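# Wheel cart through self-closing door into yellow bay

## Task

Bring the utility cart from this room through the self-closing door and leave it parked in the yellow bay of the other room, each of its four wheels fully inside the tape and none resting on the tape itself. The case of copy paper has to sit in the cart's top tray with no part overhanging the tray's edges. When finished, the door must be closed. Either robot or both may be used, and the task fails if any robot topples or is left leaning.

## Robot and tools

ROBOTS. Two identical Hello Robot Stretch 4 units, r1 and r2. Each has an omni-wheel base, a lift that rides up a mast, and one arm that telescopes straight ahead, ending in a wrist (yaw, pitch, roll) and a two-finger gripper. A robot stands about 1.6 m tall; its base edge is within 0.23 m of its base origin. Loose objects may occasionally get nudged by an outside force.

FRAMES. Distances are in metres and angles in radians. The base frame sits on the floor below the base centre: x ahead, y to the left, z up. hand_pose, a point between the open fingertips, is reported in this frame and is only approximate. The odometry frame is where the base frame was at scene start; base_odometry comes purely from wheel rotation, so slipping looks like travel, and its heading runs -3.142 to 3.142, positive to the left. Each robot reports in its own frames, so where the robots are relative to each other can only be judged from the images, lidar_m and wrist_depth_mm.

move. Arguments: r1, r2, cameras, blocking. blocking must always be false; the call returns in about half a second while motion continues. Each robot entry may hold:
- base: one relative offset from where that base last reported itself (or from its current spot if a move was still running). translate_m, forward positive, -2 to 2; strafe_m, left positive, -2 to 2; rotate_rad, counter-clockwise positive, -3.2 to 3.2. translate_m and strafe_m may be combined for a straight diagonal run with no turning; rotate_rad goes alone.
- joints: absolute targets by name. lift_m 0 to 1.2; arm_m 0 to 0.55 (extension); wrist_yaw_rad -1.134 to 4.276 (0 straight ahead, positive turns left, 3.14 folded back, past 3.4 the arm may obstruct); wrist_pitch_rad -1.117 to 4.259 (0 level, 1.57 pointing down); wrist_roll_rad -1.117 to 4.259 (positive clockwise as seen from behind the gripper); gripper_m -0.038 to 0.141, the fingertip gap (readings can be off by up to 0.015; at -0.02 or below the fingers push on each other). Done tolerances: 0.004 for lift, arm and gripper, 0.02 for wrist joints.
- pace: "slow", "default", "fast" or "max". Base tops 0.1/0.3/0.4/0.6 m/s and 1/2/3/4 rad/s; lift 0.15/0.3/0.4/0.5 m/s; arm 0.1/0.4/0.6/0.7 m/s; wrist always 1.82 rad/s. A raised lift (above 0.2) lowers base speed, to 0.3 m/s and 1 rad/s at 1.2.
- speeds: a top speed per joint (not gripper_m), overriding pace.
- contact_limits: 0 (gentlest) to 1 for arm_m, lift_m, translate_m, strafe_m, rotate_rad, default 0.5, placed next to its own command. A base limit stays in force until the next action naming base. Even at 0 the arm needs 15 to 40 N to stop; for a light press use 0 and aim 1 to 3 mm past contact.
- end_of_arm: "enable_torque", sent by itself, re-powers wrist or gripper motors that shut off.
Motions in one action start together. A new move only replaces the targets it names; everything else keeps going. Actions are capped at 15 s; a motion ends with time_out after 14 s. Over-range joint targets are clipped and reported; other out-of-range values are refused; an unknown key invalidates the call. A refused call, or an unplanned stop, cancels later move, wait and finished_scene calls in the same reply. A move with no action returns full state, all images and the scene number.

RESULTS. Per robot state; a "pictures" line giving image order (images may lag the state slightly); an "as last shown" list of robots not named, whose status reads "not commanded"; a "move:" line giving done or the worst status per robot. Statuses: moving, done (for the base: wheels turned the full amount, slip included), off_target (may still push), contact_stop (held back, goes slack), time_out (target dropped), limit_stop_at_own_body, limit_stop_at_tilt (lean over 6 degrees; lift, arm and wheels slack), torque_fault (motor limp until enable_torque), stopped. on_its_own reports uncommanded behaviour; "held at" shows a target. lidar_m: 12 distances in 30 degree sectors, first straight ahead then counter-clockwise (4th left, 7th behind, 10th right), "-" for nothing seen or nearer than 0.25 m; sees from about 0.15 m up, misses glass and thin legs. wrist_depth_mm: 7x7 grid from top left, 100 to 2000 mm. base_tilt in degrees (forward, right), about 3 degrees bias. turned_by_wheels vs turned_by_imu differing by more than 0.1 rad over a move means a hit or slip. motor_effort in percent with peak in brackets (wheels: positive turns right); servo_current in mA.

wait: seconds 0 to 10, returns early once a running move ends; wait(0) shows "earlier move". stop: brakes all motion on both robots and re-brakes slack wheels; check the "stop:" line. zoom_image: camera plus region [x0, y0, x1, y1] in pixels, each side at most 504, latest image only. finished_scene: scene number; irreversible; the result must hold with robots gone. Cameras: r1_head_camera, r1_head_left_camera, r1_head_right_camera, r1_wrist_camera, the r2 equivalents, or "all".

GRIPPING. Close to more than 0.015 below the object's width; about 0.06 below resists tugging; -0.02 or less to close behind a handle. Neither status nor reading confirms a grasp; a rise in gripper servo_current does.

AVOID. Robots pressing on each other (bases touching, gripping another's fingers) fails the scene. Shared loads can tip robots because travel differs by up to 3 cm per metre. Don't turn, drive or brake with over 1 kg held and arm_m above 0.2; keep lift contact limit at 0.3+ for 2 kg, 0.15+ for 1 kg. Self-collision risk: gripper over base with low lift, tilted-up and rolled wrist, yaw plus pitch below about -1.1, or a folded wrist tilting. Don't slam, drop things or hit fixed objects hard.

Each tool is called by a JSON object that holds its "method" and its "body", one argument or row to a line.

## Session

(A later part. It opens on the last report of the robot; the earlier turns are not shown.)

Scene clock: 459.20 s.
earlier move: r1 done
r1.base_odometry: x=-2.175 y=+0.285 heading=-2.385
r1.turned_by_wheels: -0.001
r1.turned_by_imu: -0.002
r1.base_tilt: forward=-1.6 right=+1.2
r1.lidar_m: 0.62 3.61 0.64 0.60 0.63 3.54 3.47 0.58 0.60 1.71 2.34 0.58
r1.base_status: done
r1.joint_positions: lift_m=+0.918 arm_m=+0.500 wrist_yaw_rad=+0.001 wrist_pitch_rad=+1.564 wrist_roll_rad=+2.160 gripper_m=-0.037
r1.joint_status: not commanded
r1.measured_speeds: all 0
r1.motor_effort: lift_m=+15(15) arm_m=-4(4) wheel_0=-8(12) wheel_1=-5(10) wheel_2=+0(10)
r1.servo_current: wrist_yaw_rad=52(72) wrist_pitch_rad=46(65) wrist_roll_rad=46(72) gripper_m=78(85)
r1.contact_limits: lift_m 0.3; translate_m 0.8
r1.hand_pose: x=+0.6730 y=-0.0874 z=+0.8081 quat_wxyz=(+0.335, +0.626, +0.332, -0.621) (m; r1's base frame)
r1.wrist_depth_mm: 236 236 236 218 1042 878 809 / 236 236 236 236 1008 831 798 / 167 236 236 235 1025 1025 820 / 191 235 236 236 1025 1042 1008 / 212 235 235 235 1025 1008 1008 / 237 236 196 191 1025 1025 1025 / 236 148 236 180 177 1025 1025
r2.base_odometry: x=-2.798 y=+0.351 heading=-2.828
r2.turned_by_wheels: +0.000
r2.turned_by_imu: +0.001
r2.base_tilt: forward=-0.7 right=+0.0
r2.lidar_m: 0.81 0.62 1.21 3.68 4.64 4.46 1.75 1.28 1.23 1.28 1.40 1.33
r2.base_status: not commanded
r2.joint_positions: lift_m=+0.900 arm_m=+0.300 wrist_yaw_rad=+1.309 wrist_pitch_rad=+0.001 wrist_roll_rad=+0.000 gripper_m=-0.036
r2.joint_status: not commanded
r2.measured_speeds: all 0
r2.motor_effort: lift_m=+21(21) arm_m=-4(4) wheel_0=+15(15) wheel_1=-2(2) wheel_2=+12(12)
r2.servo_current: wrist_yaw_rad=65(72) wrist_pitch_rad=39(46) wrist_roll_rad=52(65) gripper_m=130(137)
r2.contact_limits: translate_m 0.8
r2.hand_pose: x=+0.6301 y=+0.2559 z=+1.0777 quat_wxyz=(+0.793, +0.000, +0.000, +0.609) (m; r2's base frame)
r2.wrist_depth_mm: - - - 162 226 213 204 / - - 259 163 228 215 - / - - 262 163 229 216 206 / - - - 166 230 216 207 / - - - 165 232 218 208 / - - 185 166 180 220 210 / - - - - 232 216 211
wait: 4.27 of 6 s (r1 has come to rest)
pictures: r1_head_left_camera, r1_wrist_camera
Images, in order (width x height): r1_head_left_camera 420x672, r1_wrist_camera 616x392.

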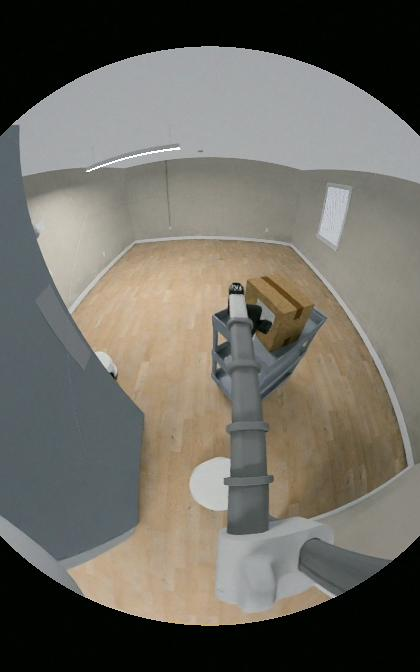

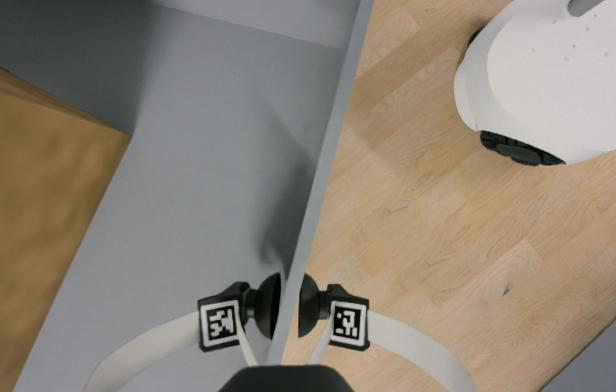

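{"method": "move", "body": {
  "blocking": false,
  "r1": {"base":{"translate_m":0.05,"strafe_m":-0.2},"pace":"slow","contact_limits":{"translate_m":0.8}}
}}

{"method": "wait", "body": {
  "seconds": 4,
  "cameras": ["r1_wrist_camera","r1_head_left_camera"]
}}

Scene clock: 481.53 s.
move: r1 moving
r1.base_odometry: x=-2.186 y=+0.292 heading=-2.384
r1.turned_by_wheels: +0.001
r1.turned_by_imu: +0.001
r1.base_tilt: forward=-1.6 right=+1.2
r1.lidar_m: 0.57 3.64 0.66 0.60 0.61 3.54 3.47 0.58 0.65 1.71 2.30 0.56
r1.base_status: translate_m moving; strafe_m moving
r1.joint_positions: lift_m=+0.918 arm_m=+0.500 wrist_yaw_rad=+0.001 wrist_pitch_rad=+1.564 wrist_roll_rad=+2.160 gripper_m=-0.037
r1.joint_status: not commanded
r1.measured_speeds: translate_m=+0.012 strafe_m=-0.048 rotate_rad=+0.006 lift_m=+0.000 arm_m=+0.000 wrist_yaw_rad=+0.000 wrist_pitch_rad=+0.000 wrist_roll_rad=+0.000
r1.motor_effort: lift_m=+15(15) arm_m=-4(4) wheel_0=+10(10) wheel_1=-4(9) wheel_2=-2(4)
r1.servo_current: wrist_yaw_rad=39(52) wrist_pitch_rad=46(59) wrist_roll_rad=33(59) gripper_m=72(78)
r1.contact_limits: lift_m 0.3; translate_m 0.8
r1.hand_pose: x=+0.6730 y=-0.0874 z=+0.8081 quat_wxyz=(+0.335, +0.626, +0.332, -0.621) (m; r1's base frame)
r1.wrist_depth_mm: 235 235 234 217 207 878 809 / 235 235 233 235 1025 820 820 / 162 235 236 235 1042 1025 809 / 173 236 235 236 1008 1042 1008 / 200 236 236 236 1025 1025 1008 / 224 236 206 197 1042 1025 1025 / 236 149 236 166 1008 136 1025
r2: as last shown
r2.turned_by_imu: +0.000
r2.lidar_m: 0.80 0.61 1.18 3.68 4.63 4.47 1.73 1.29 1.22 1.30 1.40 1.33
r2.motor_effort: lift_m=+21(21) arm_m=-4(4) wheel_0=+15(15) wheel_1=-1(2) wheel_2=+11(12)
r2.servo_current: wrist_yaw_rad=65(65) wrist_pitch_rad=39(46) wrist_roll_rad=59(59) gripper_m=130(130)
r2.contact_limits: translate_m 0.8
r2.wrist_depth_mm: - - - 162 224 213 204 / - - 258 162 228 215 - / - - 260 163 229 216 206 / - - - 166 230 216 208 / - - - 164 232 218 208 / - - 185 165 180 219 210 / - - - - 231 216 211
pictures: none

Scene clock: 484.33 s.
earlier move: r1 done
r1.base_odometry: x=-2.349 y=+0.396 heading=-2.385
r1.turned_by_wheels: -0.001
r1.turned_by_imu: -0.001
r1.base_tilt: forward=-1.6 right=+1.2
r1.lidar_m: 0.59 3.87 0.86 0.79 0.81 3.58 3.51 0.51 0.70 1.89 2.10 0.58
r1.base_status: done
r1.joint_positions: lift_m=+0.918 arm_m=+0.500 wrist_yaw_rad=-0.003 wrist_pitch_rad=+1.582 wrist_roll_rad=+2.160 gripper_m=-0.037
r1.joint_status: not commanded
r1.measured_speeds: all 0
r1.motor_effort: lift_m=+15(15) arm_m=+4(4) wheel_0=+6(22) wheel_1=-3(9) wheel_2=-4(8)
r1.servo_current: wrist_yaw_rad=65(72) wrist_pitch_rad=65(78) wrist_roll_rad=52(72) gripper_m=72(78)
r1.contact_limits: lift_m 0.3; translate_m 0.8
r1.hand_pose: x=+0.6673 y=-0.0874 z=+0.8081 quat_wxyz=(+0.331, +0.620, +0.334, -0.628) (m; r1's base frame)
r1.wrist_depth_mm: 232 234 229 220 1008 831 831 / 232 234 236 236 1025 831 842 / 232 234 234 237 1025 891 831 / 170 233 233 236 1042 1025 1042 / 182 231 234 233 1042 1060 1025 / 195 231 186 198 179 1042 1042 / 211 229 231 163 1042 143 1042
r2.base_odometry: x=-2.798 y=+0.351 heading=-2.828
r2.turned_by_wheels: +0.000
r2.turned_by_imu: +0.000
r2.base_tilt: forward=-0.7 right=+0.1
r2.lidar_m: 0.82 0.63 1.33 3.68 4.63 4.46 1.73 1.28 1.24 1.29 1.40 1.34
r2.base_status: not commanded
r2.joint_positions: lift_m=+0.900 arm_m=+0.300 wrist_yaw_rad=+1.309 wrist_pitch_rad=+0.001 wrist_roll_rad=+0.000 gripper_m=-0.036
r2.joint_status: not commanded
r2.measured_speeds: all 0
r2.motor_effort: lift_m=+21(21) arm_m=-4(4) wheel_0=+15(16) wheel_1=-2(2) wheel_2=+11(12)
r2.servo_current: wrist_yaw_rad=59(72) wrist_pitch_rad=39(52) wrist_roll_rad=46(59) gripper_m=130(143)
r2.contact_limits: translate_m 0.8
r2.hand_pose: x=+0.6301 y=+0.2559 z=+1.0777 quat_wxyz=(+0.793, +0.000, +0.000, +0.609) (m; r2's base frame)
r2.wrist_depth_mm: - - - 162 226 213 204 / - - 258 163 227 214 - / - - 260 163 229 216 206 / - - - 165 231 216 207 / - - - 164 231 218 208 / - - 185 165 179 219 210 / - - - - 232 216 211
wait: 2.80 of 4 s (r1 has come to rest)
pictures: r1_head_left_camera, r1_wrist_camera
Images, in order (width x height): r1_head_left_camera 420x672, r1_wrist_camera 616x392.

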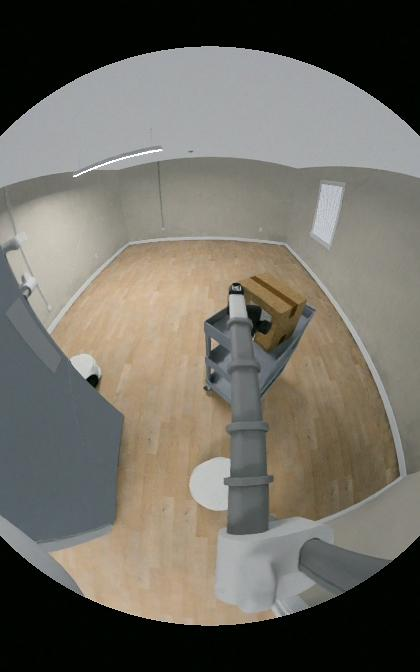

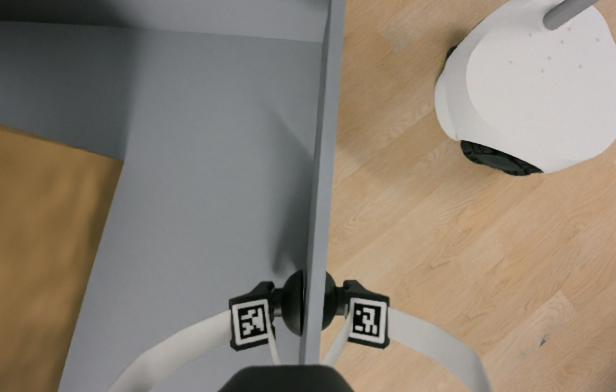

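{"method": "move", "body": {
  "blocking": false,
  "r1": {"joints":{"gripper_m":0.07}}
}}

{"method": "wait", "body": {
  "seconds": 1.6
}}

{"method": "move", "body": {
  "blocking": false,
  "r1": {"joints":{"lift_m":1.17}}
}}

{"method": "wait", "body": {
  "seconds": 2
}}

{"method": "move", "body": {
  "blocking": false,
  "r1": {"base":{"strafe_m":-1.3},"joints":{"arm_m":0.05,"wrist_roll_rad":1.57}}
}}

{"method": "wait", "body": {
  "seconds": 6
}}

{"method": "wait", "body": {
  "seconds": 1,
  "cameras": ["r1_head_camera","r1_head_left_camera","r2_head_left_camera"]
}}

Scene clock: 518.23 s.
move: r1 moving
r1.base_odometry: x=-2.349 y=+0.396 heading=-2.385
r1.turned_by_wheels: +0.000
r1.turned_by_imu: +0.000
r1.base_tilt: forward=-1.6 right=+1.3
r1.lidar_m: 0.60 3.91 0.87 0.79 0.83 3.59 3.49 0.51 0.70 1.88 2.11 0.58
r1.base_status: not commanded
r1.joint_positions: lift_m=+0.918 arm_m=+0.500 wrist_yaw_rad=-0.003 wrist_pitch_rad=+1.582 wrist_roll_rad=+2.160 gripper_m=-0.012
r1.joint_status: gripper_m moving
r1.measured_speeds: all 0
r1.motor_effort: lift_m=+15(15) arm_m=+4(4) wheel_0=+5(6) wheel_1=-2(3) wheel_2=-3(4)
r1.servo_current: wrist_yaw_rad=52(72) wrist_pitch_rad=72(72) wrist_roll_rad=46(52) gripper_m=46(72)
r1.contact_limits: lift_m 0.3; translate_m 0.8
r1.hand_pose: x=+0.6673 y=-0.0874 z=+0.8081 quat_wxyz=(+0.331, +0.620, +0.334, -0.628) (m; r1's base frame)
r1.wrist_depth_mm: 233 235 232 225 1060 842 831 / 232 234 235 236 1025 831 842 / 186 234 236 236 1025 904 809 / 171 233 234 236 1025 1025 1042 / 184 233 234 235 1025 1060 1060 / 197 232 232 199 182 1025 1042 / 213 230 232 165 1042 1042 1025
r2: as last shown
r2.base_tilt: forward=-0.6 right=+0.0
r2.lidar_m: 0.82 0.63 1.34 3.69 4.65 4.48 1.72 1.29 1.23 1.27 1.41 1.34
r2.motor_effort: lift_m=+21(21) arm_m=-4(4) wheel_0=+15(16) wheel_1=-2(2) wheel_2=+12(12)
r2.servo_current: wrist_yaw_rad=59(65) wrist_pitch_rad=39(46) wrist_roll_rad=46(59) gripper_m=137(137)
r2.contact_limits: translate_m 0.8
r2.wrist_depth_mm: - - - 163 224 212 204 / - - 259 163 228 215 - / - - 260 163 229 216 206 / - - - 166 231 216 207 / - - - 164 231 217 208 / - - 186 166 179 219 210 / - - - - 231 215 211
pictures: none

Scene clock: 519.50 s.
earlier move: r1 done
r1.base_odometry: x=-2.349 y=+0.396 heading=-2.385
r1.turned_by_wheels: +0.000
r1.turned_by_imu: +0.000
r1.base_tilt: forward=-1.6 right=+1.3
r1.lidar_m: 0.58 3.92 0.86 0.80 0.81 3.57 3.52 0.50 0.72 1.87 2.11 0.59
r1.base_status: not commanded
r1.joint_positions: lift_m=+0.918 arm_m=+0.500 wrist_yaw_rad=-0.003 wrist_pitch_rad=+1.578 wrist_roll_rad=+2.160 gripper_m=+0.070
r1.joint_status: all done
r1.measured_speeds: all 0
r1.motor_effort: lift_m=+15(15) arm_m=+4(4) wheel_0=+5(6) wheel_1=-2(3) wheel_2=-2(4)
r1.servo_current: wrist_yaw_rad=46(72) wrist_pitch_rad=52(78) wrist_roll_rad=39(59) gripper_m=52(104)
r1.contact_limits: lift_m 0.3; translate_m 0.8
r1.hand_pose: x=+0.6685 y=-0.0874 z=+0.8081 quat_wxyz=(+0.331, +0.622, +0.334, -0.626) (m; r1's base frame)
r1.wrist_depth_mm: 235 237 237 229 1025 854 820 / 236 236 238 239 1025 831 820 / 169 237 237 238 1025 904 831 / 167 236 237 237 1025 1042 1060 / 179 236 236 237 1042 1025 1025 / 192 236 193 236 191 1042 1042 / 208 234 236 154 1042 1042 1025
r2.base_odometry: x=-2.798 y=+0.351 heading=-2.828
r2.turned_by_wheels: +0.000
r2.turned_by_imu: +0.000
r2.base_tilt: forward=-0.7 right=+0.0
r2.lidar_m: 0.83 0.61 1.34 3.68 4.63 4.46 1.73 1.28 1.23 1.29 1.39 1.34
r2.base_status: not commanded
r2.joint_positions: lift_m=+0.900 arm_m=+0.300 wrist_yaw_rad=+1.309 wrist_pitch_rad=+0.001 wrist_roll_rad=+0.000 gripper_m=-0.036
r2.joint_status: not commanded
r2.measured_speeds: all 0
r2.motor_effort: lift_m=+21(21) arm_m=-4(4) wheel_0=+15(16) wheel_1=-1(2) wheel_2=+12(12)
r2.servo_current: wrist_yaw_rad=65(72) wrist_pitch_rad=33(52) wrist_roll_rad=52(59) gripper_m=124(137)
r2.contact_limits: translate_m 0.8
r2.hand_pose: x=+0.6301 y=+0.2559 z=+1.0777 quat_wxyz=(+0.793, +0.000, +0.000, +0.609) (m; r2's base frame)
r2.wrist_depth_mm: - - - 162 226 213 204 / - - 258 163 228 216 - / - - 260 163 229 216 206 / - - - 165 229 216 208 / - - - 164 231 218 209 / - - 185 165 180 218 210 / - - - - 231 216 211
wait: 1.27 of 1.6 s (r1 has come to rest)
pictures: none

Scene clock: 520.00 s.
move: r1 moving
r1.base_odometry: x=-2.349 y=+0.396 heading=-2.385
r1.turned_by_wheels: +0.000
r1.turned_by_imu: +0.000
r1.base_tilt: forward=-1.6 right=+1.3
r1.lidar_m: 0.60 3.86 0.84 0.80 0.81 3.58 3.49 0.52 0.71 1.89 2.09 0.53
r1.base_status: not commanded
r1.joint_positions: lift_m=+0.956 arm_m=+0.500 wrist_yaw_rad=-0.003 wrist_pitch_rad=+1.572 wrist_roll_rad=+2.160 gripper_m=+0.070
r1.joint_status: lift_m moving
r1.measured_speeds: translate_m=+0.000 strafe_m=+0.000 rotate_rad=+0.000 lift_m=+0.146 arm_m=+0.000 wrist_yaw_rad=+0.000 wrist_pitch_rad=-0.001 wrist_roll_rad=+0.000
r1.motor_effort: lift_m=+26(28) arm_m=+4(4) wheel_0=+3(6) wheel_1=-2(2) wheel_2=-1(2)
r1.servo_current: wrist_yaw_rad=65(65) wrist_pitch_rad=46(52) wrist_roll_rad=46(59) gripper_m=39(52)
r1.contact_limits: translate_m 0.8
r1.hand_pose: x=+0.6702 y=-0.0874 z=+0.8454 quat_wxyz=(+0.332, +0.624, +0.333, -0.625) (m; r1's base frame)
r1.wrist_depth_mm: 267 254 242 233 1078 878 866 / 267 268 268 271 1060 854 866 / 163 267 270 272 1060 917 854 / 167 253 268 270 1098 1060 1078 / 176 268 270 270 1078 1060 1098 / 190 268 210 271 191 1060 1078 / 205 173 268 143 1042 1060 1060
r2: as last shown
r2.lidar_m: 0.80 0.61 1.35 3.69 4.64 4.46 1.76 1.30 1.23 1.28 1.41 1.34
r2.motor_effort: lift_m=+21(21) arm_m=-4(4) wheel_0=+15(15) wheel_1=-1(2) wheel_2=+11(12)
r2.servo_current: wrist_yaw_rad=59(65) wrist_pitch_rad=39(39) wrist_roll_rad=52(52) gripper_m=130(137)
r2.contact_limits: translate_m 0.8
r2.wrist_depth_mm: - - - 161 225 213 204 / - - 257 163 228 216 - / - - 260 163 229 216 206 / - - - 165 231 216 208 / - - - 164 231 218 209 / - - 185 165 180 219 210 / - - - - 232 216 211
pictures: none

Scene clock: 521.63 s.
earlier move: r1 done
r1.base_odometry: x=-2.349 y=+0.396 heading=-2.385
r1.turned_by_wheels: +0.000
r1.turned_by_imu: +0.000
r1.base_tilt: forward=-1.6 right=+1.3
r1.lidar_m: 0.59 3.87 0.88 0.78 0.80 3.57 3.52 0.50 0.71 1.87 2.14 0.56
r1.base_status: not commanded
r1.joint_positions: lift_m=+1.170 arm_m=+0.500 wrist_yaw_rad=-0.003 wrist_pitch_rad=+1.572 wrist_roll_rad=+2.160 gripper_m=+0.070
r1.joint_status: all done
r1.measured_speeds: all 0
r1.motor_effort: lift_m=+24(28) arm_m=+4(4) wheel_0=+3(6) wheel_1=-2(2) wheel_2=+0(2)
r1.servo_current: wrist_yaw_rad=72(72) wrist_pitch_rad=39(52) wrist_roll_rad=52(59) gripper_m=33(52)
r1.contact_limits: translate_m 0.8
r1.hand_pose: x=+0.6702 y=-0.0874 z=+1.0594 quat_wxyz=(+0.332, +0.624, +0.333, -0.625) (m; r1's base frame)
r1.wrist_depth_mm: 1281 1255 1308 1308 1255 1308 1308 / 480 1255 1308 1336 1255 1060 1281 / 208 488 484 484 1255 1042 1281 / 208 248 477 484 1308 1281 1308 / 207 273 480 488 1281 1281 1308 / 207 293 192 484 191 1255 1281 / 206 256 484 143 1255 1281 1281
r2.base_odometry: x=-2.798 y=+0.351 heading=-2.828
r2.turned_by_wheels: +0.000
r2.turned_by_imu: +0.000
r2.base_tilt: forward=-0.6 right=+0.0
r2.lidar_m: 0.82 0.64 1.34 3.71 4.62 4.47 1.71 1.24 1.22 1.32 1.40 1.31
r2.base_status: not commanded
r2.joint_positions: lift_m=+0.900 arm_m=+0.300 wrist_yaw_rad=+1.309 wrist_pitch_rad=+0.001 wrist_roll_rad=+0.000 gripper_m=-0.036
r2.joint_status: not commanded
r2.measured_speeds: all 0
r2.motor_effort: lift_m=+21(21) arm_m=-4(4) wheel_0=+15(15) wheel_1=-2(2) wheel_2=+11(12)
r2.servo_current: wrist_yaw_rad=52(72) wrist_pitch_rad=39(46) wrist_roll_rad=59(59) gripper_m=130(137)
r2.contact_limits: translate_m 0.8
r2.hand_pose: x=+0.6301 y=+0.2559 z=+1.0777 quat_wxyz=(+0.793, +0.000, +0.000, +0.609) (m; r2's base frame)
r2.wrist_depth_mm: - - - 162 225 212 205 / - - 259 163 228 216 - / - - 260 163 229 216 206 / - - - 166 230 216 208 / - - - 164 232 218 208 / - - 186 166 180 219 209 / - - - - 231 216 211
wait: 1.63 of 2 s (r1 has come to rest)
pictures: none

Scene clock: 522.13 s.
move: r1 moving
r1.base_odometry: x=-2.374 y=+0.422 heading=-2.385
r1.turned_by_wheels: +0.000
r1.turned_by_imu: +0.000
r1.base_tilt: forward=-1.6 right=+1.3
r1.lidar_m: 0.55 3.95 0.89 0.81 0.86 3.58 0.54 0.50 0.73 1.87 2.08 0.55
r1.base_status: strafe_m moving
r1.joint_positions: lift_m=+1.170 arm_m=+0.449 wrist_yaw_rad=-0.002 wrist_pitch_rad=+1.572 wrist_roll_rad=+1.638 gripper_m=+0.070
r1.joint_status: arm_m moving; wrist_roll_rad moving
r1.measured_speeds: translate_m=+0.000 strafe_m=-0.139 rotate_rad=-0.002 lift_m=+0.000 arm_m=-0.195 wrist_yaw_rad=+0.000 wrist_pitch_rad=+0.000 wrist_roll_rad=-1.045
r1.motor_effort: lift_m=+24(24) arm_m=-4(7) wheel_0=+9(11) wheel_1=-9(11) wheel_2=-1(1)
r1.servo_current: wrist_yaw_rad=72(72) wrist_pitch_rad=39(46) wrist_roll_rad=39(104) gripper_m=46(46)
r1.hand_pose: x=+0.6196 y=-0.0874 z=+1.0594 quat_wxyz=(+0.482, +0.517, +0.483, -0.517) (m; r1's base frame)
r1.wrist_depth_mm: 207 480 1255 1255 1255 1281 1308 / 206 325 488 1255 1281 1281 1281 / 206 208 480 480 1281 1281 1308 / 207 256 484 484 1255 1098 1060 / 234 407 484 480 1255 1060 1060 / 355 484 192 1281 191 1308 1281 / 480 480 480 151 1255 1281 1255
r2: as last shown
r2.lidar_m: 0.85 0.60 1.34 3.70 4.62 4.48 1.76 1.29 1.23 1.28 1.39 1.35
r2.motor_effort: lift_m=+21(21) arm_m=-4(4) wheel_0=+15(15) wheel_1=-1(2) wheel_2=+12(12)
r2.servo_current: wrist_yaw_rad=52(65) wrist_pitch_rad=39(52) wrist_roll_rad=46(52) gripper_m=130(137)
r2.contact_limits: translate_m 0.8
r2.wrist_depth_mm: - - - 162 225 213 203 / - - 258 163 228 216 - / - - 260 163 228 216 206 / - - - 166 231 216 208 / - - - 164 232 218 208 / - - 185 165 180 219 210 / - - - - 232 216 211
pictures: none

Scene clock: 527.30 s.
earlier move: r1 done
r1.base_odometry: x=-3.241 y=+1.341 heading=-2.385
r1.turned_by_wheels: +0.000
r1.turned_by_imu: -0.007
r1.base_tilt: forward=-1.6 right=+1.2
r1.lidar_m: 2.74 1.15 1.14 2.10 0.67 0.47 0.45 0.49 0.67 0.73 0.77 1.05
r1.base_status: done
r1.joint_positions: lift_m=+1.170 arm_m=+0.050 wrist_yaw_rad=-0.002 wrist_pitch_rad=+1.572 wrist_roll_rad=+1.572 gripper_m=+0.070
r1.joint_status: all done
r1.measured_speeds: all 0
r1.motor_effort: lift_m=+24(24) arm_m=-4(8) wheel_0=+1(11) wheel_1=+0(12) wheel_2=+0(2)
r1.servo_current: wrist_yaw_rad=39(72) wrist_pitch_rad=39(52) wrist_roll_rad=46(104) gripper_m=39(52)
r1.hand_pose: x=+0.2204 y=-0.0874 z=+1.0594 quat_wxyz=(+0.499, +0.501, +0.499, -0.501) (m; r1's base frame)
r1.wrist_depth_mm: 1229 1281 1281 1281 1281 1281 - / 1255 1281 1255 1281 1281 1281 - / 1281 1255 1281 1281 1308 1255 - / 1255 1229 1255 1281 1098 1281 413 / 1255 1229 1281 1078 1060 1308 413 / 1255 1255 192 1281 191 1281 - / 1255 1281 1308 151 1281 1255 -
r2.base_odometry: x=-2.798 y=+0.351 heading=-2.828
r2.turned_by_wheels: +0.000
r2.turned_by_imu: +0.001
r2.base_tilt: forward=-0.7 right=+0.1
r2.lidar_m: 0.80 0.62 1.36 3.70 4.62 4.48 1.72 1.31 1.22 1.31 1.39 1.34
r2.base_status: not commanded
r2.joint_positions: lift_m=+0.900 arm_m=+0.300 wrist_yaw_rad=+1.309 wrist_pitch_rad=+0.001 wrist_roll_rad=+0.000 gripper_m=-0.036
r2.joint_status: not commanded
r2.measured_speeds: all 0
r2.motor_effort: lift_m=+21(21) arm_m=-4(4) wheel_0=+15(16) wheel_1=-2(2) wheel_2=+12(12)
r2.servo_current: wrist_yaw_rad=59(72) wrist_pitch_rad=33(52) wrist_roll_rad=39(59) gripper_m=130(137)
r2.contact_limits: translate_m 0.8
r2.hand_pose: x=+0.6301 y=+0.2559 z=+1.0777 quat_wxyz=(+0.793, +0.000, +0.000, +0.609) (m; r2's base frame)
r2.wrist_depth_mm: - - - 162 225 212 204 / - - 257 163 227 216 - / - - 262 163 229 215 206 / - - - 165 230 217 206 / - - - 164 232 218 208 / - - 185 165 179 218 210 / - - - - 231 216 211
wait: 5.17 of 6 s (r1 has come to rest)
pictures: none

Scene clock: 528.30 s.
r1.base_odometry: x=-3.241 y=+1.341 heading=-2.385
r1.turned_by_wheels: +0.000
r1.turned_by_imu: +0.000
r1.base_tilt: forward=-1.6 right=+1.2
r1.lidar_m: 2.73 1.13 1.13 2.08 0.69 0.48 0.44 0.49 0.66 0.73 0.78 1.04
r1.base_status: done
r1.joint_positions: lift_m=+1.170 arm_m=+0.050 wrist_yaw_rad=-0.002 wrist_pitch_rad=+1.572 wrist_roll_rad=+1.572 gripper_m=+0.070
r1.joint_status: all done
r1.measured_speeds: all 0
r1.motor_effort: lift_m=+24(24) arm_m=-4(8) wheel_0=+0(11) wheel_1=+0(12) wheel_2=+0(2)
r1.servo_current: wrist_yaw_rad=52(72) wrist_pitch_rad=39(52) wrist_roll_rad=39(104) gripper_m=33(52)
r1.hand_pose: x=+0.2204 y=-0.0874 z=+1.0594 quat_wxyz=(+0.499, +0.501, +0.499, -0.501) (m; r1's base frame)
r1.wrist_depth_mm: 1281 1281 1255 1281 1281 1281 - / 1255 1255 1281 1281 1308 1255 - / 1255 1255 1255 1308 1255 1281 - / 1255 1255 1281 1281 1060 1255 410 / 1255 1281 1255 1098 1060 1308 413 / 1255 1255 192 1281 191 1281 - / 1229 1255 1281 152 1281 1308 -
r2.base_odometry: x=-2.798 y=+0.351 heading=-2.828
r2.turned_by_wheels: +0.000
r2.turned_by_imu: +0.000
r2.base_tilt: forward=-0.7 right=+0.0
r2.lidar_m: 0.78 0.62 1.35 3.67 4.61 4.47 1.74 1.28 1.21 1.31 1.37 1.34
r2.base_status: not commanded
r2.joint_positions: lift_m=+0.900 arm_m=+0.300 wrist_yaw_rad=+1.309 wrist_pitch_rad=+0.001 wrist_roll_rad=+0.000 gripper_m=-0.036
r2.joint_status: not commanded
r2.measured_speeds: all 0
r2.motor_effort: lift_m=+21(21) arm_m=-4(4) wheel_0=+15(16) wheel_1=-2(2) wheel_2=+12(12)
r2.servo_current: wrist_yaw_rad=52(72) wrist_pitch_rad=46(52) wrist_roll_rad=46(59) gripper_m=137(137)
r2.contact_limits: translate_m 0.8
r2.hand_pose: x=+0.6301 y=+0.2559 z=+1.0777 quat_wxyz=(+0.793, +0.000, +0.000, +0.609) (m; r2's base frame)
r2.wrist_depth_mm: - - - 162 225 213 204 / - - 257 163 228 215 - / - - 260 164 229 216 206 / - - - 165 230 215 208 / - - - 164 232 218 208 / - - 185 166 180 218 210 / - - - - 232 216 211
wait: 1.00 s; at rest by 0.27 s
pictures: r1_head_camera, r1_head_left_camera, r2_head_left_camera
Images, in order (width x height): r1_head_camera 420x560, r1_head_left_camera 420x672, r2_head_left_camera 420x672.

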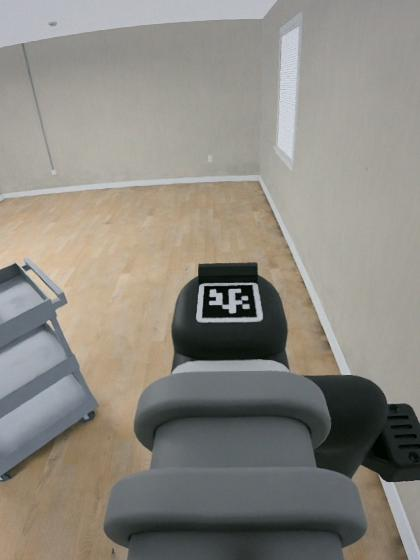

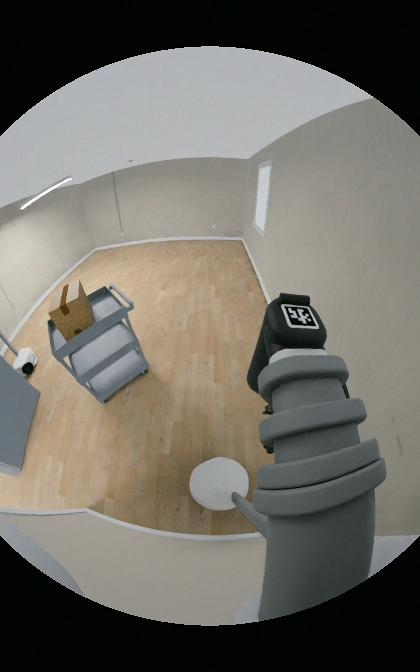

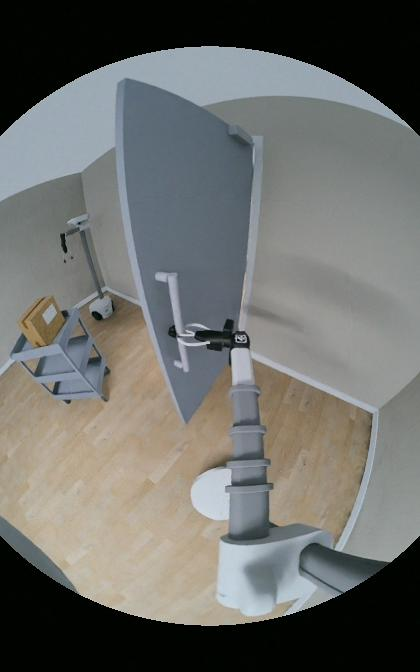

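{"method": "zoom_image", "body": {
  "camera": "r1_head_left_camera",
  "region": [30, 260, 180, 420]
}}

{"method": "zoom_image", "body": {
  "camera": "r2_head_left_camera",
  "region": [0, 280, 140, 420]
}}

{"method": "zoom_image", "body": {
  "camera": "r1_head_camera",
  "region": [0, 230, 120, 490]
}}

Scaled by 3.150 from the camera's 420x672 image, which has a finer 600x960 frame.

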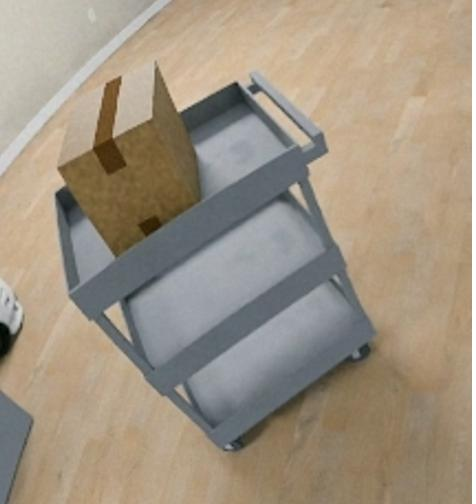

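Scaled by 3.600 from the camera's 420x672 image, which has a finer 600x960 frame.

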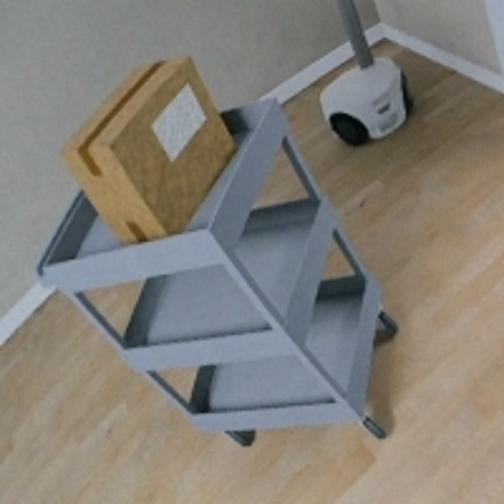

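Scaled by 1.938 from the camera's 420x560 image, which has a finer 600x800 frame.

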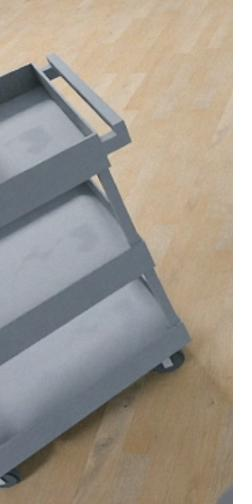

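{"method": "move", "body": {
  "blocking": false,
  "r1": {"base":{"translate_m":1.95},"joints":{"arm_m":0.0}}
}}

{"method": "wait", "body": {
  "seconds": 9
}}

{"method": "move", "body": {
  "blocking": false,
  "r1": {"base":{"rotate_rad":3.14}}
}}

{"method": "wait", "body": {
  "seconds": 6
}}

{"method": "wait", "body": {
  "seconds": 0.7,
  "cameras": ["r1_head_camera","r1_head_right_camera"]
}}

Scene clock: 549.50 s.
move: r1 moving
r1.base_odometry: x=-3.264 y=+1.320 heading=-2.385
r1.turned_by_wheels: +0.000
r1.turned_by_imu: +0.000
r1.base_tilt: forward=-1.6 right=+1.2
r1.lidar_m: 2.73 1.14 1.11 2.09 0.73 0.52 0.47 0.49 0.69 0.71 0.78 1.05
r1.base_status: translate_m moving
r1.joint_positions: lift_m=+1.170 arm_m=+0.008 wrist_yaw_rad=-0.002 wrist_pitch_rad=+1.572 wrist_roll_rad=+1.572 gripper_m=+0.070
r1.joint_status: arm_m moving
r1.measured_speeds: translate_m=+0.121 strafe_m=+0.000 rotate_rad=-0.006 lift_m=+0.000 arm_m=-0.088 wrist_yaw_rad=+0.000 wrist_pitch_rad=+0.000 wrist_roll_rad=+0.000
r1.motor_effort: lift_m=+24(24) arm_m=-6(7) wheel_0=+8(8) wheel_1=+5(7) wheel_2=-8(9)
r1.servo_current: wrist_yaw_rad=52(78) wrist_pitch_rad=46(46) wrist_roll_rad=46(59) gripper_m=46(52)
r1.hand_pose: x=+0.1787 y=-0.0874 z=+1.0594 quat_wxyz=(+0.499, +0.501, +0.499, -0.501) (m; r1's base frame)
r1.wrist_depth_mm: - 1229 1255 1308 1281 1281 - / 1255 1281 1281 1281 1281 1255 - / 1281 1281 1255 1281 1281 1281 - / 1281 1281 1281 1281 1060 1205 - / 1229 1281 1281 1060 1042 1281 357 / 1281 1281 193 1281 191 1281 - / 1281 1255 1255 151 1255 1255 -
r2: as last shown
r2.base_tilt: forward=-0.6 right=+0.0
r2.lidar_m: 0.80 0.61 1.31 3.67 4.60 4.47 1.76 1.29 1.21 1.31 1.39 1.33
r2.motor_effort: lift_m=+21(21) arm_m=-4(4) wheel_0=+15(15) wheel_1=-1(2) wheel_2=+11(12)
r2.servo_current: wrist_yaw_rad=46(65) wrist_pitch_rad=33(46) wrist_roll_rad=52(52) gripper_m=130(137)
r2.contact_limits: translate_m 0.8
r2.wrist_depth_mm: - - - 162 225 213 204 / - - 258 163 228 216 - / - - 260 163 228 216 206 / - - - 165 229 217 208 / - - - 165 232 217 209 / - - 185 165 180 219 210 / - - - - 232 216 211
pictures: none

Scene clock: 557.00 s.
earlier move: r1 done
r1.base_odometry: x=-4.659 y=+0.002 heading=-2.384
r1.turned_by_wheels: +0.000
r1.turned_by_imu: +0.000
r1.base_tilt: forward=-1.6 right=+1.3
r1.lidar_m: 2.57 3.51 4.19 4.01 1.07 1.06 2.40 1.04 0.74 0.69 0.72 0.98
r1.base_status: done
r1.joint_positions: lift_m=+1.170 arm_m=+0.000 wrist_yaw_rad=-0.002 wrist_pitch_rad=+1.572 wrist_roll_rad=+1.572 gripper_m=+0.070
r1.joint_status: all done
r1.measured_speeds: all 0
r1.motor_effort: lift_m=+23(24) arm_m=-4(7) wheel_0=+2(8) wheel_1=+2(8) wheel_2=+1(11)
r1.servo_current: wrist_yaw_rad=39(78) wrist_pitch_rad=39(52) wrist_roll_rad=46(72) gripper_m=46(52)
r1.hand_pose: x=+0.1704 y=-0.0874 z=+1.0594 quat_wxyz=(+0.499, +0.501, +0.499, -0.501) (m; r1's base frame)
r1.wrist_depth_mm: - 1255 1229 1281 1255 1308 1308 / 1281 1255 1255 1255 1281 1255 1308 / 1281 1281 1281 1281 1281 1308 1281 / 1255 1255 1281 1308 1078 1281 1281 / 1255 1255 1281 1060 1060 1281 364 / 1229 1281 191 1281 191 1281 1281 / 1255 1281 1255 151 1308 1308 1281
r2.base_odometry: x=-2.798 y=+0.351 heading=-2.828
r2.turned_by_wheels: +0.000
r2.turned_by_imu: +0.001
r2.base_tilt: forward=-0.7 right=+0.0
r2.lidar_m: 0.81 0.64 1.36 2.80 4.62 4.47 1.77 1.27 1.23 1.32 1.39 1.34
r2.base_status: not commanded
r2.joint_positions: lift_m=+0.900 arm_m=+0.300 wrist_yaw_rad=+1.309 wrist_pitch_rad=+0.001 wrist_roll_rad=+0.000 gripper_m=-0.036
r2.joint_status: not commanded
r2.measured_speeds: all 0
r2.motor_effort: lift_m=+21(21) arm_m=-4(5) wheel_0=+15(16) wheel_1=-1(2) wheel_2=+11(12)
r2.servo_current: wrist_yaw_rad=59(78) wrist_pitch_rad=46(46) wrist_roll_rad=39(65) gripper_m=130(143)
r2.contact_limits: translate_m 0.8
r2.hand_pose: x=+0.6301 y=+0.2559 z=+1.0777 quat_wxyz=(+0.793, +0.000, +0.000, +0.609) (m; r2's base frame)
r2.wrist_depth_mm: - - - 162 226 213 204 / - - 257 163 227 215 - / - - 260 163 229 216 206 / - - - 165 231 216 208 / - - - 164 231 218 208 / - - 186 166 180 218 210 / - - - - 232 216 211
wait: 7.50 of 9 s (r1 has come to rest)
pictures: none

Scene clock: 557.50 s.
move: r1 moving
r1.base_odometry: x=-4.659 y=+0.002 heading=-2.247
r1.turned_by_wheels: +0.137
r1.turned_by_imu: +0.138
r1.base_tilt: forward=-1.6 right=+1.3
r1.lidar_m: 3.35 3.65 4.03 2.77 1.08 1.10 2.40 0.91 0.72 0.68 0.76 1.17
r1.base_status: rotate_rad moving
r1.joint_positions: lift_m=+1.170 arm_m=+0.000 wrist_yaw_rad=-0.002 wrist_pitch_rad=+1.572 wrist_roll_rad=+1.572 gripper_m=+0.070
r1.joint_status: not commanded
r1.measured_speeds: translate_m=-0.001 strafe_m=+0.000 rotate_rad=+0.541 lift_m=+0.000 arm_m=+0.000 wrist_yaw_rad=+0.000 wrist_pitch_rad=+0.000 wrist_roll_rad=+0.000
r1.motor_effort: lift_m=+23(24) arm_m=-4(4) wheel_0=-7(7) wheel_1=-6(7) wheel_2=-5(7)
r1.servo_current: wrist_yaw_rad=33(59) wrist_pitch_rad=46(46) wrist_roll_rad=59(65) gripper_m=46(46)
r1.hand_pose: x=+0.1704 y=-0.0874 z=+1.0594 quat_wxyz=(+0.499, +0.501, +0.499, -0.501) (m; r1's base frame)
r1.wrist_depth_mm: 1255 1255 1281 1281 1308 1281 - / 1255 1255 1255 1281 1255 1281 1308 / 1255 1281 1255 1281 1281 1255 1281 / 1281 1281 1281 1255 1042 1281 1255 / 1281 1281 1281 1060 1042 1281 364 / 1255 1255 193 1255 190 1281 1308 / 1255 1255 1281 151 1281 1281 1281
r2: as last shown
r2.turned_by_imu: +0.000
r2.base_tilt: forward=-0.6 right=+0.0
r2.lidar_m: 0.84 0.62 1.34 2.77 4.64 4.47 1.75 1.29 1.21 1.30 1.39 1.33
r2.motor_effort: lift_m=+21(21) arm_m=-4(4) wheel_0=+16(16) wheel_1=-1(2) wheel_2=+12(12)
r2.servo_current: wrist_yaw_rad=52(72) wrist_pitch_rad=39(46) wrist_roll_rad=33(59) gripper_m=137(137)
r2.contact_limits: translate_m 0.8
r2.wrist_depth_mm: - - - 162 225 213 204 / - - 257 163 228 215 - / - - 260 163 229 216 207 / - - - 165 231 216 208 / - - - 164 232 217 208 / - - 186 165 179 219 210 / - - - - 231 215 211
pictures: none

Scene clock: 561.17 s.
earlier move: r1 done
r1.base_odometry: x=-4.659 y=+0.002 heading=+0.755
r1.turned_by_wheels: +3.002
r1.turned_by_imu: +3.018
r1.base_tilt: forward=-1.6 right=+1.3
r1.lidar_m: 2.41 1.03 0.71 0.68 0.72 0.96 2.40 3.49 4.26 4.04 1.10 1.08
r1.base_status: done
r1.joint_positions: lift_m=+1.170 arm_m=+0.000 wrist_yaw_rad=-0.002 wrist_pitch_rad=+1.572 wrist_roll_rad=+1.572 gripper_m=+0.070
r1.joint_status: not commanded
r1.measured_speeds: all 0
r1.motor_effort: lift_m=+23(24) arm_m=-4(5) wheel_0=-3(9) wheel_1=-2(8) wheel_2=-1(7)
r1.servo_current: wrist_yaw_rad=39(72) wrist_pitch_rad=39(52) wrist_roll_rad=46(78) gripper_m=46(52)
r1.hand_pose: x=+0.1704 y=-0.0874 z=+1.0594 quat_wxyz=(+0.499, +0.501, +0.499, -0.501) (m; r1's base frame)
r1.wrist_depth_mm: 1281 1308 1255 1281 1229 1281 1308 / 1281 1255 1255 1281 1255 1308 1281 / 1255 1281 1229 1255 1281 1281 1308 / 1255 1255 1255 1255 1060 1255 1281 / 1255 1229 1281 1060 1060 1281 362 / 1281 1255 191 1281 191 1281 1281 / 1281 1255 1255 151 1255 1308 1281
r2.base_odometry: x=-2.798 y=+0.351 heading=-2.828
r2.turned_by_wheels: +0.000
r2.turned_by_imu: +0.001
r2.base_tilt: forward=-0.7 right=+0.0
r2.lidar_m: 0.79 0.62 1.36 2.81 4.63 4.47 1.77 1.30 1.22 1.31 1.40 1.33
r2.base_status: not commanded
r2.joint_positions: lift_m=+0.900 arm_m=+0.300 wrist_yaw_rad=+1.309 wrist_pitch_rad=+0.001 wrist_roll_rad=+0.000 gripper_m=-0.036
r2.joint_status: not commanded
r2.measured_speeds: all 0
r2.motor_effort: lift_m=+21(21) arm_m=-4(4) wheel_0=+15(16) wheel_1=-1(2) wheel_2=+12(12)
r2.servo_current: wrist_yaw_rad=65(72) wrist_pitch_rad=39(46) wrist_roll_rad=46(59) gripper_m=137(137)
r2.contact_limits: translate_m 0.8
r2.hand_pose: x=+0.6301 y=+0.2559 z=+1.0777 quat_wxyz=(+0.793, +0.000, +0.000, +0.609) (m; r2's base frame)
r2.wrist_depth_mm: - - - 162 226 213 205 / - - 259 163 228 216 - / - - 260 163 229 216 206 / - - - 165 230 216 208 / - - - 164 232 218 210 / - - 185 166 179 219 210 / - - - - 232 216 210
wait: 3.67 of 6 s (r1 has come to rest)
pictures: none

Scene clock: 561.87 s.
r1.base_odometry: x=-4.659 y=+0.002 heading=+0.755
r1.turned_by_wheels: +0.000
r1.turned_by_imu: +0.000
r1.base_tilt: forward=-1.6 right=+1.3
r1.lidar_m: 2.41 1.04 0.73 0.68 0.72 0.96 2.38 3.49 4.26 4.04 1.12 1.09
r1.base_status: done
r1.joint_positions: lift_m=+1.170 arm_m=+0.000 wrist_yaw_rad=-0.002 wrist_pitch_rad=+1.572 wrist_roll_rad=+1.572 gripper_m=+0.070
r1.joint_status: not commanded
r1.measured_speeds: all 0
r1.motor_effort: lift_m=+23(24) arm_m=-4(5) wheel_0=-2(9) wheel_1=-2(8) wheel_2=-1(7)
r1.servo_current: wrist_yaw_rad=39(72) wrist_pitch_rad=46(52) wrist_roll_rad=46(78) gripper_m=39(52)
r1.hand_pose: x=+0.1704 y=-0.0874 z=+1.0594 quat_wxyz=(+0.499, +0.501, +0.499, -0.501) (m; r1's base frame)
r1.wrist_depth_mm: 1255 1281 1281 1255 1281 1281 1281 / 1255 1255 1281 1281 1281 1281 1281 / 1255 1255 1255 1255 1255 1308 1281 / 1308 1229 1255 1308 1078 1308 1308 / 1255 1281 1255 1078 1060 1255 364 / 1281 1255 193 1255 191 1308 1281 / 1255 1255 1281 151 1281 1281 1308
r2.base_odometry: x=-2.798 y=+0.351 heading=-2.828
r2.turned_by_wheels: +0.000
r2.turned_by_imu: +0.000
r2.base_tilt: forward=-0.6 right=+0.0
r2.lidar_m: 0.79 0.63 1.35 2.79 4.59 4.47 1.75 1.29 1.21 1.30 1.39 1.30
r2.base_status: not commanded
r2.joint_positions: lift_m=+0.900 arm_m=+0.300 wrist_yaw_rad=+1.309 wrist_pitch_rad=+0.001 wrist_roll_rad=+0.000 gripper_m=-0.036
r2.joint_status: not commanded
r2.measured_speeds: all 0
r2.motor_effort: lift_m=+21(21) arm_m=-4(4) wheel_0=+15(16) wheel_1=-2(2) wheel_2=+12(12)
r2.servo_current: wrist_yaw_rad=59(72) wrist_pitch_rad=33(46) wrist_roll_rad=65(59) gripper_m=137(137)
r2.contact_limits: translate_m 0.8
r2.hand_pose: x=+0.6301 y=+0.2559 z=+1.0777 quat_wxyz=(+0.793, +0.000, +0.000, +0.609) (m; r2's base frame)
r2.wrist_depth_mm: - - - 162 226 213 204 / - - 258 162 228 216 - / - - 262 163 229 216 206 / - - - 165 230 216 208 / - - - 164 231 219 208 / - - 185 166 180 219 210 / - - - - 232 216 211
wait: 0.70 s; at rest by 0.27 s
pictures: r1_head_camera, r1_head_right_camera
Images, in order (width x height): r1_head_camera 420x560, r1_head_right_camera 420x672.

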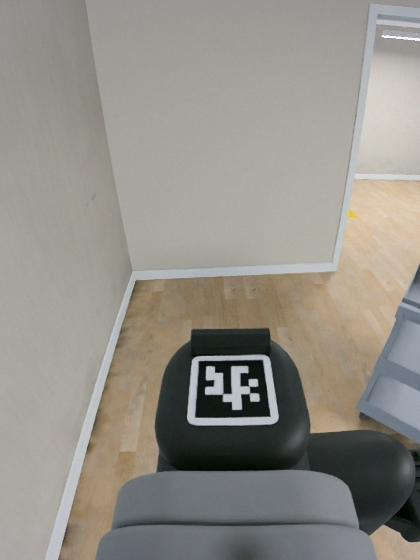

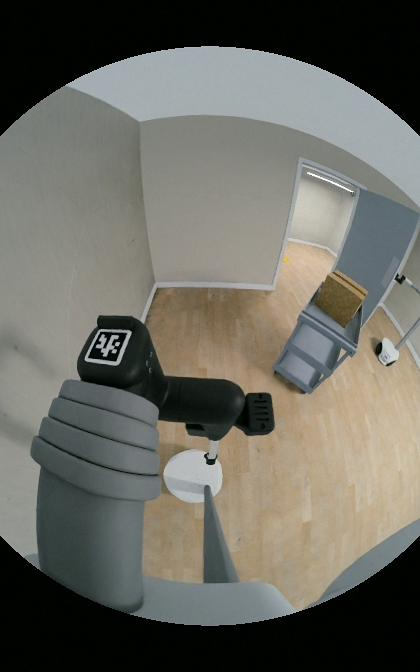

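{"method": "move", "body": {
  "blocking": false,
  "r1": {"base":{"translate_m":0.1,"strafe_m":-0.7},"joints":{"arm_m":0.4,"wrist_roll_rad":2.23}}
}}

{"method": "wait", "body": {
  "seconds": 4
}}

{"method": "wait", "body": {
  "seconds": 0.8,
  "cameras": ["r1_wrist_camera","r1_head_right_camera"]
}}

Scene clock: 569.67 s.
move: r1 moving
r1.base_odometry: x=-4.632 y=-0.019 heading=+0.755
r1.turned_by_wheels: +0.000
r1.turned_by_imu: -0.001
r1.base_tilt: forward=-1.6 right=+1.3
r1.lidar_m: 2.38 1.09 0.78 0.70 0.73 1.00 2.55 3.49 4.23 4.00 1.08 1.08
r1.base_status: translate_m moving; strafe_m moving
r1.joint_positions: lift_m=+1.170 arm_m=+0.051 wrist_yaw_rad=-0.002 wrist_pitch_rad=+1.572 wrist_roll_rad=+2.121 gripper_m=+0.070
r1.joint_status: arm_m moving; wrist_roll_rad moving
r1.measured_speeds: translate_m=+0.018 strafe_m=-0.128 rotate_rad=+0.000 lift_m=+0.000 arm_m=+0.195 wrist_yaw_rad=+0.000 wrist_pitch_rad=+0.000 wrist_roll_rad=+1.308
r1.motor_effort: lift_m=+23(23) arm_m=+4(6) wheel_0=+11(11) wheel_1=-8(8) wheel_2=-2(4)
r1.servo_current: wrist_yaw_rad=46(59) wrist_pitch_rad=46(46) wrist_roll_rad=26(91) gripper_m=46(46)
r1.hand_pose: x=+0.2211 y=-0.0874 z=+1.0594 quat_wxyz=(+0.344, +0.617, +0.345, -0.618) (m; r1's base frame)
r1.wrist_depth_mm: 1281 1255 1281 1281 1281 1281 1281 / 1255 1255 1281 1281 1255 1255 336 / 1255 1229 1281 1281 1060 1281 1281 / 1255 1255 1281 1255 1078 1281 1308 / 1229 1229 1255 1255 1060 1281 1281 / 1255 1281 192 1281 191 1281 1281 / 1255 1255 1281 152 1281 1281 -
r2: as last shown
r2.base_tilt: forward=-0.7 right=+0.0
r2.lidar_m: 0.82 0.64 1.34 2.75 4.64 4.48 1.72 1.29 1.23 1.30 1.39 1.34
r2.motor_effort: lift_m=+21(21) arm_m=-4(5) wheel_0=+15(15) wheel_1=-1(2) wheel_2=+11(12)
r2.servo_current: wrist_yaw_rad=59(72) wrist_pitch_rad=39(39) wrist_roll_rad=46(52) gripper_m=130(137)
r2.contact_limits: translate_m 0.8
r2.wrist_depth_mm: - - - 162 225 213 204 / - - 257 163 229 215 - / - - 260 163 229 215 207 / - - - 166 231 216 208 / - - - 165 232 218 210 / - - 185 165 180 219 210 / - - - - 232 216 211
pictures: none

Scene clock: 572.93 s.
earlier move: r1 done
r1.base_odometry: x=-4.106 y=-0.439 heading=+0.755
r1.turned_by_wheels: +0.000
r1.turned_by_imu: -0.004
r1.base_tilt: forward=-1.6 right=+1.2
r1.lidar_m: 0.60 2.09 1.47 1.38 1.43 1.92 3.54 3.57 3.54 3.35 2.00 0.57
r1.base_status: done
r1.joint_positions: lift_m=+1.170 arm_m=+0.400 wrist_yaw_rad=-0.002 wrist_pitch_rad=+1.572 wrist_roll_rad=+2.228 gripper_m=+0.070
r1.joint_status: all done
r1.measured_speeds: all 0
r1.motor_effort: lift_m=+23(24) arm_m=+4(9) wheel_0=+1(12) wheel_1=-2(11) wheel_2=-2(5)
r1.servo_current: wrist_yaw_rad=59(78) wrist_pitch_rad=39(52) wrist_roll_rad=59(91) gripper_m=39(52)
r1.hand_pose: x=+0.5704 y=-0.0874 z=+1.0594 quat_wxyz=(+0.311, +0.635, +0.311, -0.635) (m; r1's base frame)
r1.wrist_depth_mm: 1229 1229 1281 1255 1255 1281 1281 / 1255 1281 1281 1255 1281 1060 1281 / 484 480 504 1281 1281 1060 1281 / 484 484 469 1281 1281 1255 1281 / 484 484 473 1255 1255 1308 1281 / 484 488 192 1255 191 1255 1281 / 484 173 418 151 1308 1281 1281
r2.base_odometry: x=-2.798 y=+0.351 heading=-2.828
r2.turned_by_wheels: +0.000
r2.turned_by_imu: +0.000
r2.base_tilt: forward=-0.7 right=+0.0
r2.lidar_m: 0.79 0.62 1.34 2.13 4.60 4.46 1.75 1.26 1.23 1.29 1.39 1.32
r2.base_status: not commanded
r2.joint_positions: lift_m=+0.900 arm_m=+0.300 wrist_yaw_rad=+1.309 wrist_pitch_rad=+0.001 wrist_roll_rad=+0.000 gripper_m=-0.036
r2.joint_status: not commanded
r2.measured_speeds: all 0
r2.motor_effort: lift_m=+21(21) arm_m=-4(5) wheel_0=+14(15) wheel_1=-1(2) wheel_2=+12(12)
r2.servo_current: wrist_yaw_rad=59(72) wrist_pitch_rad=46(46) wrist_roll_rad=46(59) gripper_m=130(137)
r2.contact_limits: translate_m 0.8
r2.hand_pose: x=+0.6301 y=+0.2559 z=+1.0777 quat_wxyz=(+0.793, +0.000, +0.000, +0.609) (m; r2's base frame)
r2.wrist_depth_mm: - - - 162 225 213 204 / - - 258 163 228 215 - / - - 260 163 229 216 206 / - - - 165 230 216 208 / - - - 164 232 218 209 / - - 185 165 180 219 211 / - - - - 232 216 211
wait: 3.27 of 4 s (r1 has come to rest)
pictures: none

Scene clock: 573.73 s.
r1.base_odometry: x=-4.106 y=-0.439 heading=+0.755
r1.turned_by_wheels: +0.000
r1.turned_by_imu: +0.000
r1.base_tilt: forward=-1.6 right=+1.3
r1.lidar_m: 0.61 2.10 1.48 1.37 1.44 1.89 3.56 3.55 3.53 3.33 2.02 0.57
r1.base_status: done
r1.joint_positions: lift_m=+1.170 arm_m=+0.400 wrist_yaw_rad=-0.002 wrist_pitch_rad=+1.572 wrist_roll_rad=+2.228 gripper_m=+0.070
r1.joint_status: all done
r1.measured_speeds: all 0
r1.motor_effort: lift_m=+23(24) arm_m=+4(9) wheel_0=+1(12) wheel_1=-2(11) wheel_2=-2(5)
r1.servo_current: wrist_yaw_rad=33(78) wrist_pitch_rad=33(52) wrist_roll_rad=59(91) gripper_m=39(52)
r1.hand_pose: x=+0.5704 y=-0.0874 z=+1.0594 quat_wxyz=(+0.311, +0.635, +0.311, -0.635) (m; r1's base frame)
r1.wrist_depth_mm: 1281 1281 1255 1308 1255 1255 1308 / 1255 1255 1308 1281 1308 1078 1281 / 484 484 500 1255 1281 1060 1281 / 488 488 462 1255 1281 1255 1308 / 480 488 466 1255 1281 1308 1255 / 484 484 191 1281 191 1255 1255 / 484 488 418 151 1281 1255 1281
r2.base_odometry: x=-2.798 y=+0.351 heading=-2.828
r2.turned_by_wheels: +0.000
r2.turned_by_imu: +0.000
r2.base_tilt: forward=-0.6 right=+0.0
r2.lidar_m: 0.80 0.60 1.34 2.12 4.64 4.46 1.71 1.28 1.23 1.30 1.40 1.34
r2.base_status: not commanded
r2.joint_positions: lift_m=+0.900 arm_m=+0.300 wrist_yaw_rad=+1.309 wrist_pitch_rad=+0.001 wrist_roll_rad=+0.000 gripper_m=-0.036
r2.joint_status: not commanded
r2.measured_speeds: all 0
r2.motor_effort: lift_m=+21(21) arm_m=-4(5) wheel_0=+15(15) wheel_1=-2(2) wheel_2=+11(12)
r2.servo_current: wrist_yaw_rad=46(72) wrist_pitch_rad=46(46) wrist_roll_rad=39(59) gripper_m=130(137)
r2.contact_limits: translate_m 0.8
r2.hand_pose: x=+0.6301 y=+0.2559 z=+1.0777 quat_wxyz=(+0.793, +0.000, +0.000, +0.609) (m; r2's base frame)
r2.wrist_depth_mm: - - - 162 225 213 205 / - - 258 163 228 216 - / - - 260 163 229 216 207 / - - - 166 229 216 208 / - - - 165 232 217 208 / - - 185 166 180 219 210 / - - - - 230 216 211
wait: 0.80 s; at rest by 0.27 s
pictures: r1_head_right_camera, r1_wrist_camera
Images, in order (width x height): r1_head_right_camera 420x672, r1_wrist_camera 616x392.

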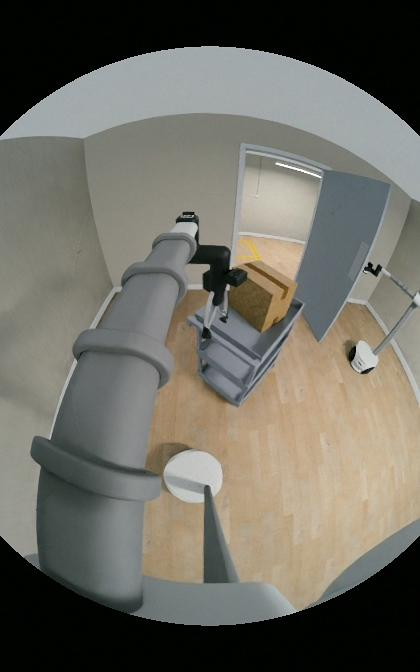

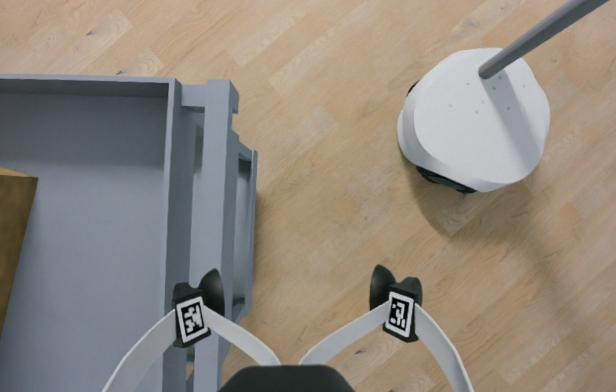

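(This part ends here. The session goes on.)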